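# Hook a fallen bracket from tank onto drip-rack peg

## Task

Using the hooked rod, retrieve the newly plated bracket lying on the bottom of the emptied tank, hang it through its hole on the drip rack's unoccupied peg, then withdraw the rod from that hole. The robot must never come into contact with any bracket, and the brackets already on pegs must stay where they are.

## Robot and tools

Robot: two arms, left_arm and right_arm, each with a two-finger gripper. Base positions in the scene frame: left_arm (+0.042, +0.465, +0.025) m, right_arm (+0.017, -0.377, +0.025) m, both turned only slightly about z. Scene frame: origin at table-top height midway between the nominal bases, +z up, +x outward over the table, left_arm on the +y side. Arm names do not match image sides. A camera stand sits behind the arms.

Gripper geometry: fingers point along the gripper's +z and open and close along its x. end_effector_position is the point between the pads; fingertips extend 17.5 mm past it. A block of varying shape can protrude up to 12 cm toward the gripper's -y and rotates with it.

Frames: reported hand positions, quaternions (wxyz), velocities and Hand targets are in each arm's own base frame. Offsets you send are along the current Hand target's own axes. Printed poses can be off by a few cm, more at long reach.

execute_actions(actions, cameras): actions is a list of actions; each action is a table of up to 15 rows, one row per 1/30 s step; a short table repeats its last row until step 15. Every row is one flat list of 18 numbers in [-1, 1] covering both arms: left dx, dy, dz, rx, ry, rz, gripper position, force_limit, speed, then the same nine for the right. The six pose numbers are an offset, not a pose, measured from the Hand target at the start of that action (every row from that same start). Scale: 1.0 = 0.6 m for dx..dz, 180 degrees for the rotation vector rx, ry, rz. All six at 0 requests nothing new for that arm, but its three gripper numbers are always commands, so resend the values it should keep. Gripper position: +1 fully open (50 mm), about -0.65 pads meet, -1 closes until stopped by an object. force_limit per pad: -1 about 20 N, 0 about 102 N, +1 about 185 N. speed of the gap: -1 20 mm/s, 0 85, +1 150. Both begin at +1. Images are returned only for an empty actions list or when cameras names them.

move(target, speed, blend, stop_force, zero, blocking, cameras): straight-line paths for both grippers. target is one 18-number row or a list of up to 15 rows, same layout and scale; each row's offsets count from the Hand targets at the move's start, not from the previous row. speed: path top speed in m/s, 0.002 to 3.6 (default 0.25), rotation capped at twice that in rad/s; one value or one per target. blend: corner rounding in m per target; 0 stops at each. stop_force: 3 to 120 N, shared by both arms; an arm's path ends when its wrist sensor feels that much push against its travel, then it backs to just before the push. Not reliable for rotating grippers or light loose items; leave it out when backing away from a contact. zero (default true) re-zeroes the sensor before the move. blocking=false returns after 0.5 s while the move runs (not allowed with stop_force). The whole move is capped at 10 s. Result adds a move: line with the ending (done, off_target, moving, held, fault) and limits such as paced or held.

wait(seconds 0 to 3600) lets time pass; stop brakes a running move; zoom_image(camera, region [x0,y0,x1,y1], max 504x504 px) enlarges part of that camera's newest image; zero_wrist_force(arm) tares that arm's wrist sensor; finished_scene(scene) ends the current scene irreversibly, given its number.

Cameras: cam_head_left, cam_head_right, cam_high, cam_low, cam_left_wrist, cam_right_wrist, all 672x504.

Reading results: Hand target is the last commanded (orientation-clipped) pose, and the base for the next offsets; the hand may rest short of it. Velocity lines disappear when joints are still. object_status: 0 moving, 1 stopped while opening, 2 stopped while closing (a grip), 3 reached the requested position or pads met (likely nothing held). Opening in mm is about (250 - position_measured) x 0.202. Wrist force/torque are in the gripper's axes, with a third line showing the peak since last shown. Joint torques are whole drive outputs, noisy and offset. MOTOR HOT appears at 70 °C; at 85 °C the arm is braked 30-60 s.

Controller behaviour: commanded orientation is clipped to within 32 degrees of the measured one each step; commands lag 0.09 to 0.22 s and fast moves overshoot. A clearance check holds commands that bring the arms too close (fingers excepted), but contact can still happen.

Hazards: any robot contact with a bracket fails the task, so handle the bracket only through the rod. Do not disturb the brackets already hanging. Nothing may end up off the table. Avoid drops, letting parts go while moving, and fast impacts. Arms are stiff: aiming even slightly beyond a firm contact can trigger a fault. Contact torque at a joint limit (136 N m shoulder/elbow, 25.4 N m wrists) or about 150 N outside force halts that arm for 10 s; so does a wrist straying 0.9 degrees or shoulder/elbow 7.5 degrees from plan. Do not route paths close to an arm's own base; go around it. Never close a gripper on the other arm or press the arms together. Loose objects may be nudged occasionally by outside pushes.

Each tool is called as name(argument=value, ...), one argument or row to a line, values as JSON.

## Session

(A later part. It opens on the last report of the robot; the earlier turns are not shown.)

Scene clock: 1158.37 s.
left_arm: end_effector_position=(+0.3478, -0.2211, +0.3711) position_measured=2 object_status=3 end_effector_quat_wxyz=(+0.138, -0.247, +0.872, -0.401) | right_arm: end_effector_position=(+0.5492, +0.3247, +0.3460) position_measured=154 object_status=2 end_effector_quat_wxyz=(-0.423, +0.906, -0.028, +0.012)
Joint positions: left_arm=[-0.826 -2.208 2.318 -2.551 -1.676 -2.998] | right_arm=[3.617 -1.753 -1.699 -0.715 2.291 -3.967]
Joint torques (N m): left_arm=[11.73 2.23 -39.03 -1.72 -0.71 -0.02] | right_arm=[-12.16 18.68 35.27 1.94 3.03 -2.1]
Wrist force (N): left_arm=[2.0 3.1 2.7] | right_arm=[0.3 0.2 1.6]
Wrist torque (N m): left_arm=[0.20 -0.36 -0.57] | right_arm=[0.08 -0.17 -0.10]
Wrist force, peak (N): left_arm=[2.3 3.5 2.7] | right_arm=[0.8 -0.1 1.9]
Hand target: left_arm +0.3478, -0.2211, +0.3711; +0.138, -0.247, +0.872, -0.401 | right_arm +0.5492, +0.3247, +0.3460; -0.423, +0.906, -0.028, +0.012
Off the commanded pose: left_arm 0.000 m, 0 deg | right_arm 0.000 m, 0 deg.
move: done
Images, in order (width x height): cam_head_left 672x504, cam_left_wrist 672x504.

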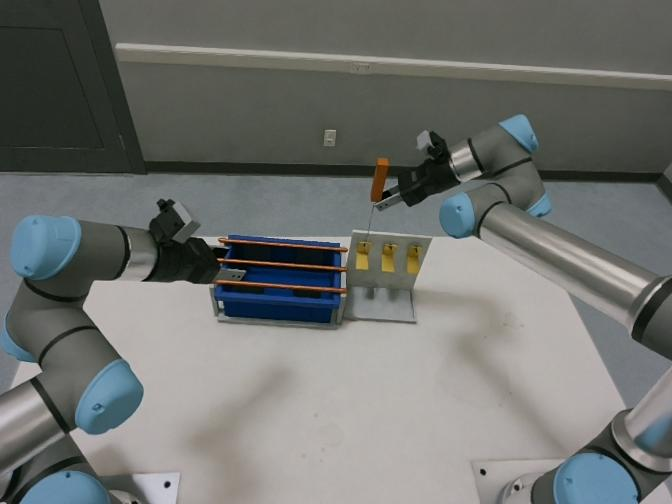

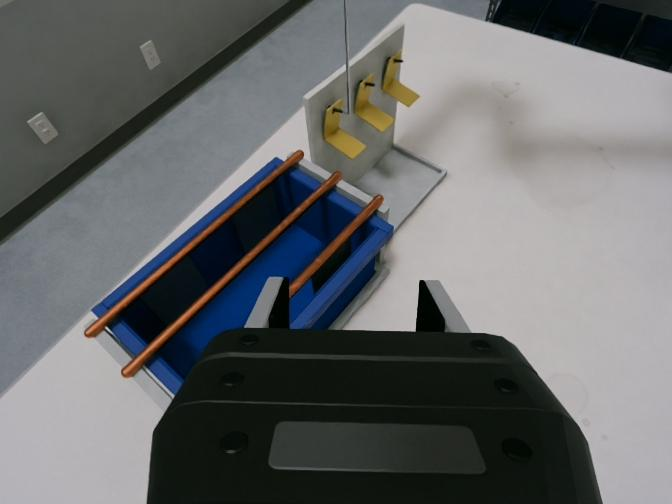

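move(
  target=[
    [0,0,0,0,0,0,1,1,1,-0.0833,0,0,0,0,0,-1,-0.2,-0.3],
    [0,0,0,0,0,0,1,1,1,-0.1,-0.153,-0.1286,0,0,0,-1,-0.2,-0.3],
  ],
  speed=[0.05,0.15],
  blend=[0.01,0],
  cameras=["cam_left_wrist","cam_high"],
)

zoom_image(
  camera="cam_left_wrist",
  region=[300, 60, 400, 160],
)

move(
  target=[0,0,-0.42,0,0,0,1,1,1,0,0,0,0,0,0,-1,-0.2,-0.3],
  speed=0.3,
  cameras=["cam_head_left","cam_high"],
)

Scene clock: 1174.60 s.
left_arm: end_effector_position=(+0.3478, -0.2211, +0.3711) position_measured=2 object_status=3 end_effector_quat_wxyz=(+0.138, -0.247, +0.872, -0.401) | right_arm: end_effector_position=(+0.4894, +0.3283, +0.4659) position_measured=154 object_status=2 end_effector_quat_wxyz=(-0.423, +0.906, -0.027, +0.012)
Joint positions: left_arm=[-0.826 -2.208 2.318 -2.551 -1.676 -2.998] | right_arm=[3.68 -1.575 -1.594 -0.952 2.256 -3.897]
Joint torques (N m): left_arm=[11.72 2.93 -38.42 -1.7 -0.79 -0.11] | right_arm=[-8.44 13.82 34.29 2.54 1.7 -2.18]
Wrist force (N): left_arm=[2.2 3.2 2.6] | right_arm=[0.5 0.0 1.5]
Wrist torque (N m): left_arm=[0.22 -0.38 -0.57] | right_arm=[0.07 -0.19 -0.02]
Wrist force, peak (N): left_arm=[2.4 3.4 2.7] | right_arm=[-0.1 2.2 2.6]
Hand target: left_arm +0.3478, -0.2211, +0.3711; +0.138, -0.247, +0.872, -0.401 | right_arm +0.4895, +0.3282, +0.4660; -0.423, +0.906, -0.028, +0.012
Off the commanded pose: left_arm 0.000 m, 0 deg | right_arm 0.000 m, 0 deg.
move: done
Images, in order (width x height): cam_high 672x504, cam_left_wrist 672x504.

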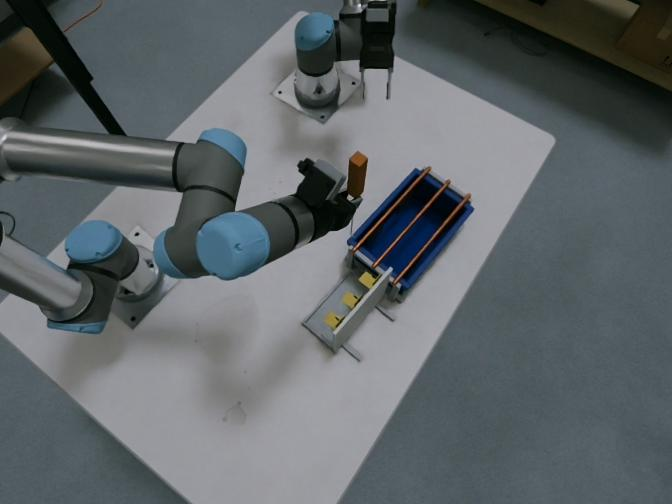

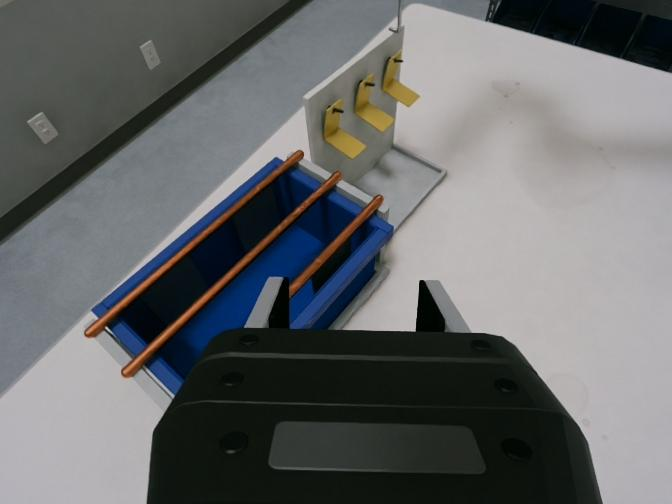

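Scaled by 5.040.

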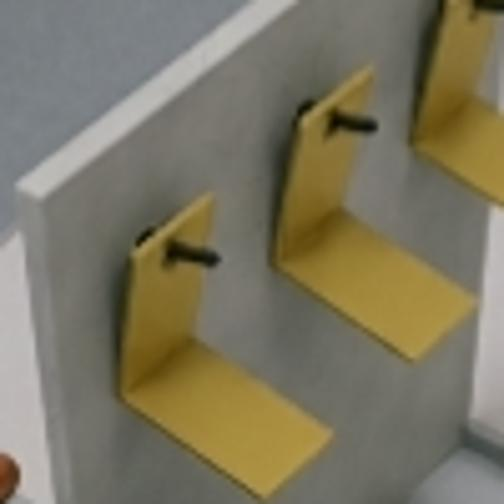

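Scene clock: 1176.07 s.
left_arm: end_effector_position=(+0.2376, -0.0622, +0.5326) position_measured=2 object_status=3 end_effector_quat_wxyz=(+0.137, -0.247, +0.872, -0.401) | right_arm: end_effector_position=(+0.4895, +0.3282, +0.4660) position_measured=154 object_status=2 end_effector_quat_wxyz=(-0.423, +0.906, -0.028, +0.012)
Joint positions: left_arm=[-0.3 -2.441 1.924 -1.81 -2.064 -2.622] | right_arm=[3.68 -1.575 -1.593 -0.953 2.257 -3.897]
Joint torques (N m): left_arm=[7.26 12.98 -33.76 -4.12 -2.16 1.9] | right_arm=[-12.15 12.39 34.59 0.96 3.12 -2.25]
Wrist force (N): left_arm=[2.4 3.3 2.6] | right_arm=[0.5 0.4 1.7]
Wrist torque (N m): left_arm=[0.22 -0.42 -0.56] | right_arm=[0.13 -0.19 -0.02]
Wrist force, peak (N): left_arm=[2.3 3.5 5.9] | right_arm=[0.6 0.5 1.9]
Hand target: left_arm +0.2375, -0.0622, +0.5327; +0.138, -0.247, +0.872, -0.401 | right_arm +0.4895, +0.3282, +0.4660; -0.423, +0.906, -0.028, +0.012
Off the commanded pose: left_arm 0.000 m, 0 deg | right_arm 0.000 m, 0 deg.
move: done

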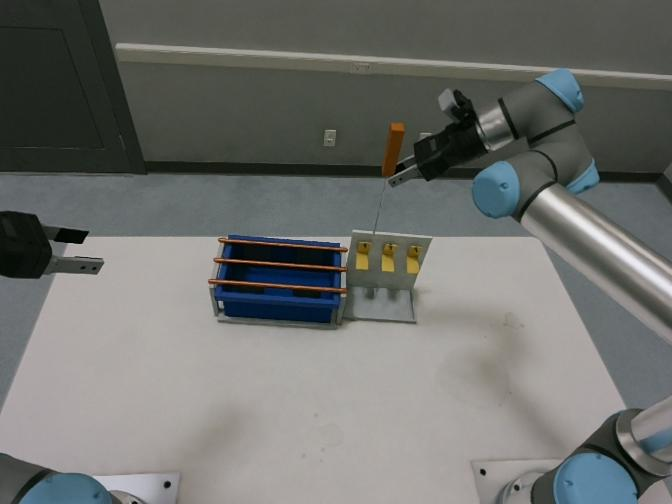

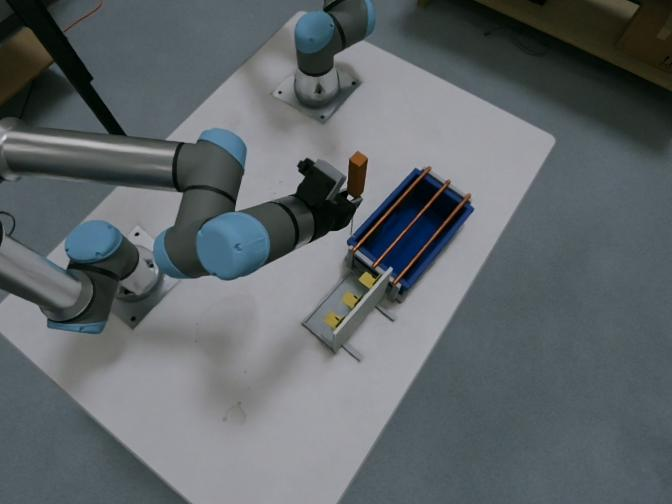

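move(
  target=[0,0,0,0,0,0,1,1,1,-0.2327,0.0045,0.5567,0,0,0,-1,-0.2,-0.3],
  speed=0.2,
)

move(
  target=[0,0,0,0,0,0,1,1,1,0,0,0,-0.041,0.0865,0.968,-1,-0.2,-0.3],
  speed=0.4,
  cameras=["cam_head_left","cam_high"],
)

Scene clock: 1214.93 s.
left_arm: end_effector_position=(+0.2375, -0.0622, +0.5327) position_measured=2 object_status=3 end_effector_quat_wxyz=(+0.138, -0.247, +0.872, -0.401) | right_arm: end_effector_position=(+0.3653, +0.5903, +0.2495) position_measured=154 object_status=2 end_effector_quat_wxyz=(-0.423, +0.906, -0.028, +0.012)
Joint positions: left_arm=[-0.299 -2.441 1.924 -1.81 -2.064 -2.621] | right_arm=[4.234 -1.865 -1.892 -0.126 1.888 -3.419]
Joint torques (N m): left_arm=[11.56 15.87 -37.4 -1.01 -2.18 2.04] | right_arm=[6.63 24.76 10.87 4.53 0.51 -0.64]
Wrist force (N): left_arm=[2.3 3.3 2.6] | right_arm=[0.7 -0.1 1.5]
Wrist torque (N m): left_arm=[0.21 -0.40 -0.59] | right_arm=[0.05 -0.24 0.06]
Wrist force, peak (N): left_arm=[2.4 3.5 2.8] | right_arm=[-0.3 -0.3 4.3]
Hand target: left_arm +0.2375, -0.0622, +0.5327; +0.138, -0.247, +0.872, -0.401 | right_arm +0.3652, +0.5904, +0.2494; -0.423, +0.906, -0.028, +0.012
Off the commanded pose: left_arm 0.000 m, 0 deg | right_arm 0.000 m, 0 deg.
move: done

Scene clock: 1219.30 s.
left_arm: end_effector_position=(+0.2375, -0.0622, +0.5327) position_measured=2 object_status=3 end_effector_quat_wxyz=(+0.138, -0.247, +0.872, -0.401) | right_arm: end_effector_position=(+0.3653, +0.5903, +0.2493) position_measured=154 object_status=2 end_effector_quat_wxyz=(-0.010, -0.028, +0.940, +0.340) end_effector_velocity=(+0.000, -0.001, -0.001) end_effector_angular_velocity=(-0.001, +0.005, -0.004)
Joint positions: left_arm=[-0.299 -2.441 1.924 -1.81 -2.064 -2.621] | right_arm=[4.226 -1.859 -1.757 -0.477 1.91 -0.437]
Joint velocities: left_arm=[within noise] | right_arm=[-0.001 -0.001 -0.001 0 0.001 0.005]
Joint torques (N m): left_arm=[12.49 15.56 -37.34 -1.11 -2.19 1.9] | right_arm=[12 44.24 13.09 6.58 -0.91 2.56]
Wrist force (N): left_arm=[2.2 3.1 2.7] | right_arm=[1.2 -0.5 -0.1]
Wrist torque (N m): left_arm=[0.18 -0.40 -0.59] | right_arm=[-0.14 -0.18 0.27]
Wrist force, peak (N): left_arm=[2.4 3.5 2.8] | right_arm=[1.5 0.0 1.6]
Hand target: left_arm +0.2375, -0.0622, +0.5327; +0.138, -0.247, +0.872, -0.401 | right_arm +0.3652, +0.5904, +0.2494; -0.010, -0.028, +0.940, +0.340
Off the commanded pose: left_arm 0.000 m, 0 deg | right_arm 0.000 m, 0 deg.
move: done

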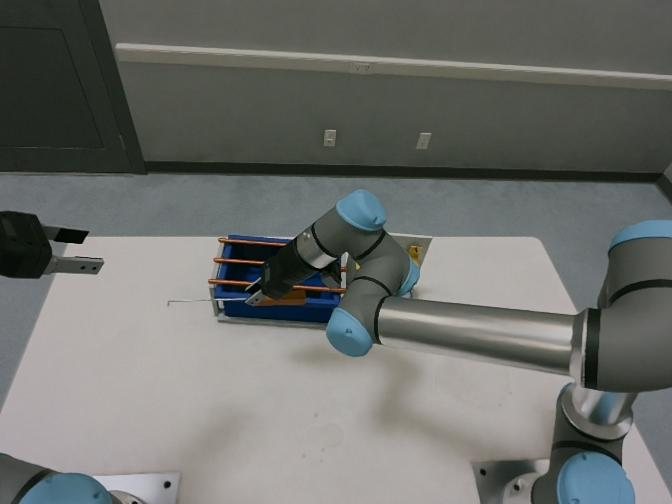

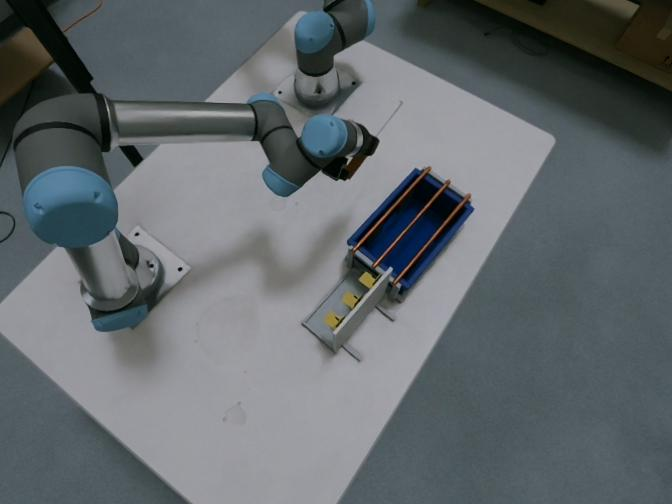

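move(
  target=[0,0,0,0,0,0,1,1,1,0,-0.2133,0.2563,0,0,0,-1,-0.2,-0.3],
  speed=0.15,
)

move(
  target=[0,0,0,0,0,0,1,1,1,0,-0.0512,0.0615,0,0,0,-1,-0.2,-0.3],
  speed=0.015,
  stop_force=8,
  cameras=["cam_head_left","cam_high"],
)

Scene clock: 1228.97 s.
left_arm: end_effector_position=(+0.2375, -0.0622, +0.5327) position_measured=2 object_status=3 end_effector_quat_wxyz=(+0.138, -0.247, +0.872, -0.401) | right_arm: end_effector_position=(+0.3651, +0.5905, +0.0494) position_measured=154 object_status=2 end_effector_quat_wxyz=(-0.010, -0.028, +0.940, +0.340)
Joint positions: left_arm=[-0.299 -2.441 1.924 -1.81 -2.064 -2.621] | right_arm=[4.227 -2.181 -1.917 0.004 1.91 -0.436]
Joint torques (N m): left_arm=[12.46 15.45 -37.26 -1.12 -2.01 1.89] | right_arm=[10.93 29.31 26.88 5.17 -0.29 1.92]
Wrist force (N): left_arm=[1.8 3.3 2.5] | right_arm=[1.0 -0.5 -0.1]
Wrist torque (N m): left_arm=[0.22 -0.32 -0.60] | right_arm=[-0.14 -0.14 0.15]
Wrist force, peak (N): left_arm=[2.5 3.4 2.7] | right_arm=[1.0 -2.2 1.5]
Hand target: left_arm +0.2375, -0.0622, +0.5327; +0.138, -0.247, +0.872, -0.401 | right_arm +0.3652, +0.5905, +0.0493; -0.010, -0.028, +0.940, +0.340
Off the commanded pose: left_arm 0.000 m, 0 deg | right_arm 0.000 m, 0 deg.
move: done

Scene clock: 1232.83 s.
left_arm: end_effector_position=(+0.2375, -0.0622, +0.5327) position_measured=2 object_status=3 end_effector_quat_wxyz=(+0.138, -0.247, +0.872, -0.401) | right_arm: end_effector_position=(+0.3651, +0.5905, +0.0069) position_measured=154 object_status=2 end_effector_quat_wxyz=(-0.010, -0.028, +0.940, +0.340)
Joint positions: left_arm=[-0.299 -2.441 1.924 -1.81 -2.064 -2.621] | right_arm=[4.227 -2.27 -1.919 0.095 1.91 -0.436]
Joint torques (N m): left_arm=[12.73 15.64 -37.85 -1.14 -2.11 1.66] | right_arm=[4.28 51.57 2.22 4.59 -1.3 0.39]
Wrist force (N): left_arm=[2.2 3.2 2.7] | right_arm=[1.3 2.6 -4.7]
Wrist torque (N m): left_arm=[0.21 -0.39 -0.60] | right_arm=[-0.02 -0.17 0.15]
Wrist force, peak (N): left_arm=[2.1 3.6 2.7] | right_arm=[4.9 12.8 -17.3]
Hand target: left_arm +0.2375, -0.0622, +0.5327; +0.138, -0.247, +0.872, -0.401 | right_arm +0.3652, +0.5905, +0.0069; -0.010, -0.028, +0.940, +0.340 (not the last commanded pose)
Off the commanded pose: left_arm 0.000 m, 0 deg | right_arm 0.006 m, 0 deg.
move: contact (right_arm)

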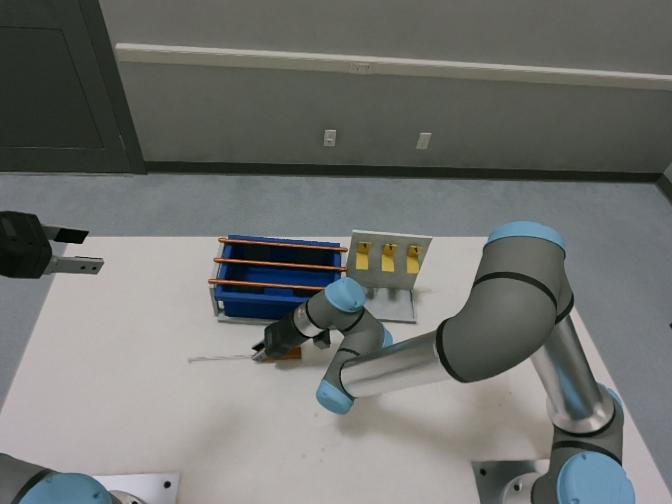

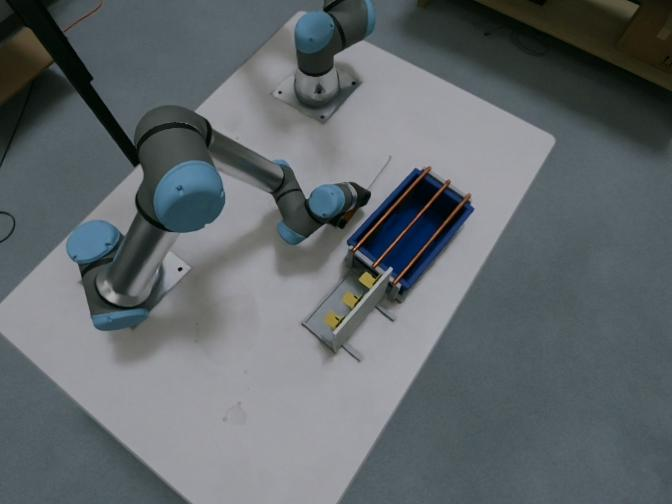

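Release, then retreat along −z hand.

move(
  target=[0,0,0,0,0,0,1,1,1,0,0,0,0,0,0,1,-0.6,-0.9],
)

move(
  target=[0,0,0,0,0,0,1,1,1,0,0.02,-0.22,0,0,0,1,-0.6,-0.9],
  speed=0.1,
  cameras=["cam_head_left","cam_high"],
)

zoom_image(
  camera="cam_head_left",
  region=[170, 210, 450, 400],
)

Scene clock: 1239.93 s.
left_arm: end_effector_position=(+0.2375, -0.0622, +0.5327) position_measured=2 object_status=3 end_effector_quat_wxyz=(+0.138, -0.247, +0.872, -0.401) | right_arm: end_effector_position=(+0.3652, +0.5905, +0.0069) position_measured=3 object_status=0 end_effector_quat_wxyz=(-0.010, -0.028, +0.940, +0.340)
Joint positions: left_arm=[-0.299 -2.441 1.924 -1.81 -2.064 -2.621] | right_arm=[4.227 -2.27 -1.919 0.095 1.91 -0.436]
Joint torques (N m): left_arm=[12.79 15.84 -37.98 -1.1 -2.14 1.72] | right_arm=[-9.99 52.59 11.7 4.7 1.9 0.35]
Wrist force (N): left_arm=[2.2 3.2 2.5] | right_arm=[1.3 0.4 -0.6]
Wrist torque (N m): left_arm=[0.21 -0.38 -0.59] | right_arm=[-0.06 -0.18 0.16]
Wrist force, peak (N): left_arm=[2.3 3.4 2.9] | right_arm=[1.4 2.9 -5.1]
Hand target: left_arm +0.2375, -0.0622, +0.5327; +0.138, -0.247, +0.872, -0.401 | right_arm +0.3652, +0.5905, +0.0069; -0.010, -0.028, +0.940, +0.340
Off the commanded pose: left_arm 0.000 m, 0 deg | right_arm 0.000 m, 0 deg.
move: done

Scene clock: 1241.67 s.
left_arm: end_effector_position=(+0.2375, -0.0622, +0.5327) position_measured=2 object_status=3 end_effector_quat_wxyz=(+0.138, -0.247, +0.872, -0.401) | right_arm: end_effector_position=(+0.3697, +0.5153, +0.1159) position_measured=3 object_status=3 end_effector_quat_wxyz=(-0.010, -0.028, +0.940, +0.340)
Joint positions: left_arm=[-0.299 -2.441 1.924 -1.81 -2.064 -2.621] | right_arm=[4.147 -1.957 -2.044 -0.117 1.955 -0.506]
Joint torques (N m): left_arm=[12.71 15.47 -37.46 -1.05 -2.03 1.64] | right_arm=[13.24 37.79 28.59 4.98 -1.03 2.39]
Wrist force (N): left_arm=[2.1 3.3 2.7] | right_arm=[0.7 0.0 -0.4]
Wrist torque (N m): left_arm=[0.21 -0.38 -0.59] | right_arm=[-0.11 -0.09 0.24]
Wrist force, peak (N): left_arm=[2.4 3.4 2.7] | right_arm=[0.9 0.1 -1.9]
Hand target: left_arm +0.2375, -0.0622, +0.5327; +0.138, -0.247, +0.872, -0.401 | right_arm +0.3697, +0.5154, +0.1160; -0.010, -0.028, +0.940, +0.340
Off the commanded pose: left_arm 0.000 m, 0 deg | right_arm 0.000 m, 0 deg.
move: done

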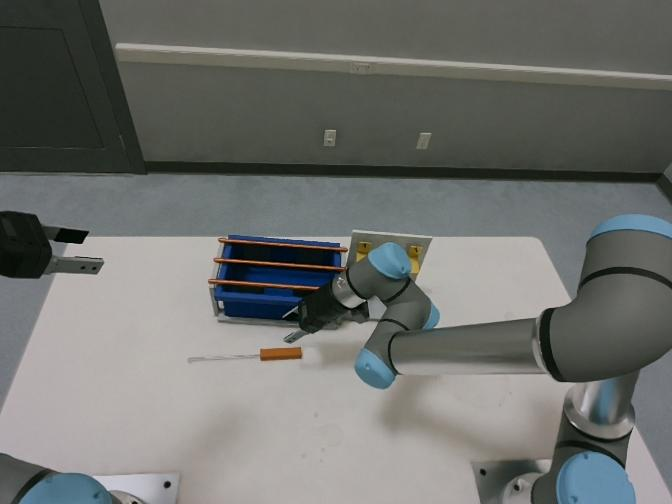

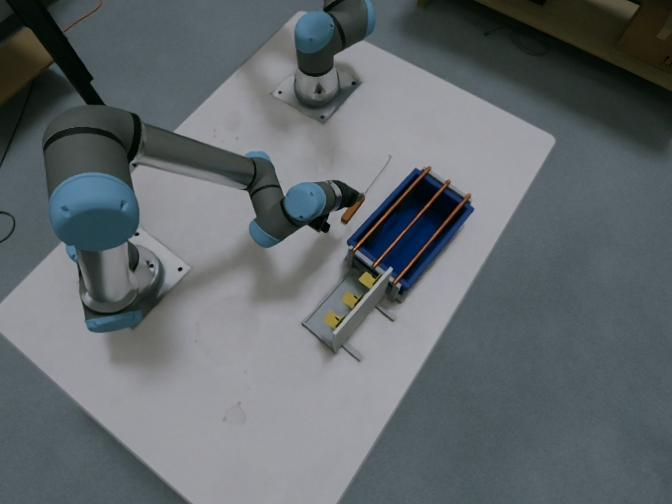

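Scaled by 1.800.

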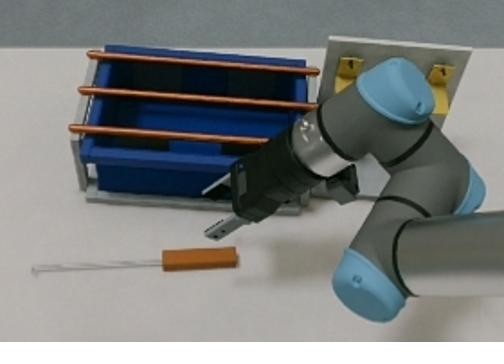

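finished_scene(
  scene=2,
)

The scene is finished: the task was done.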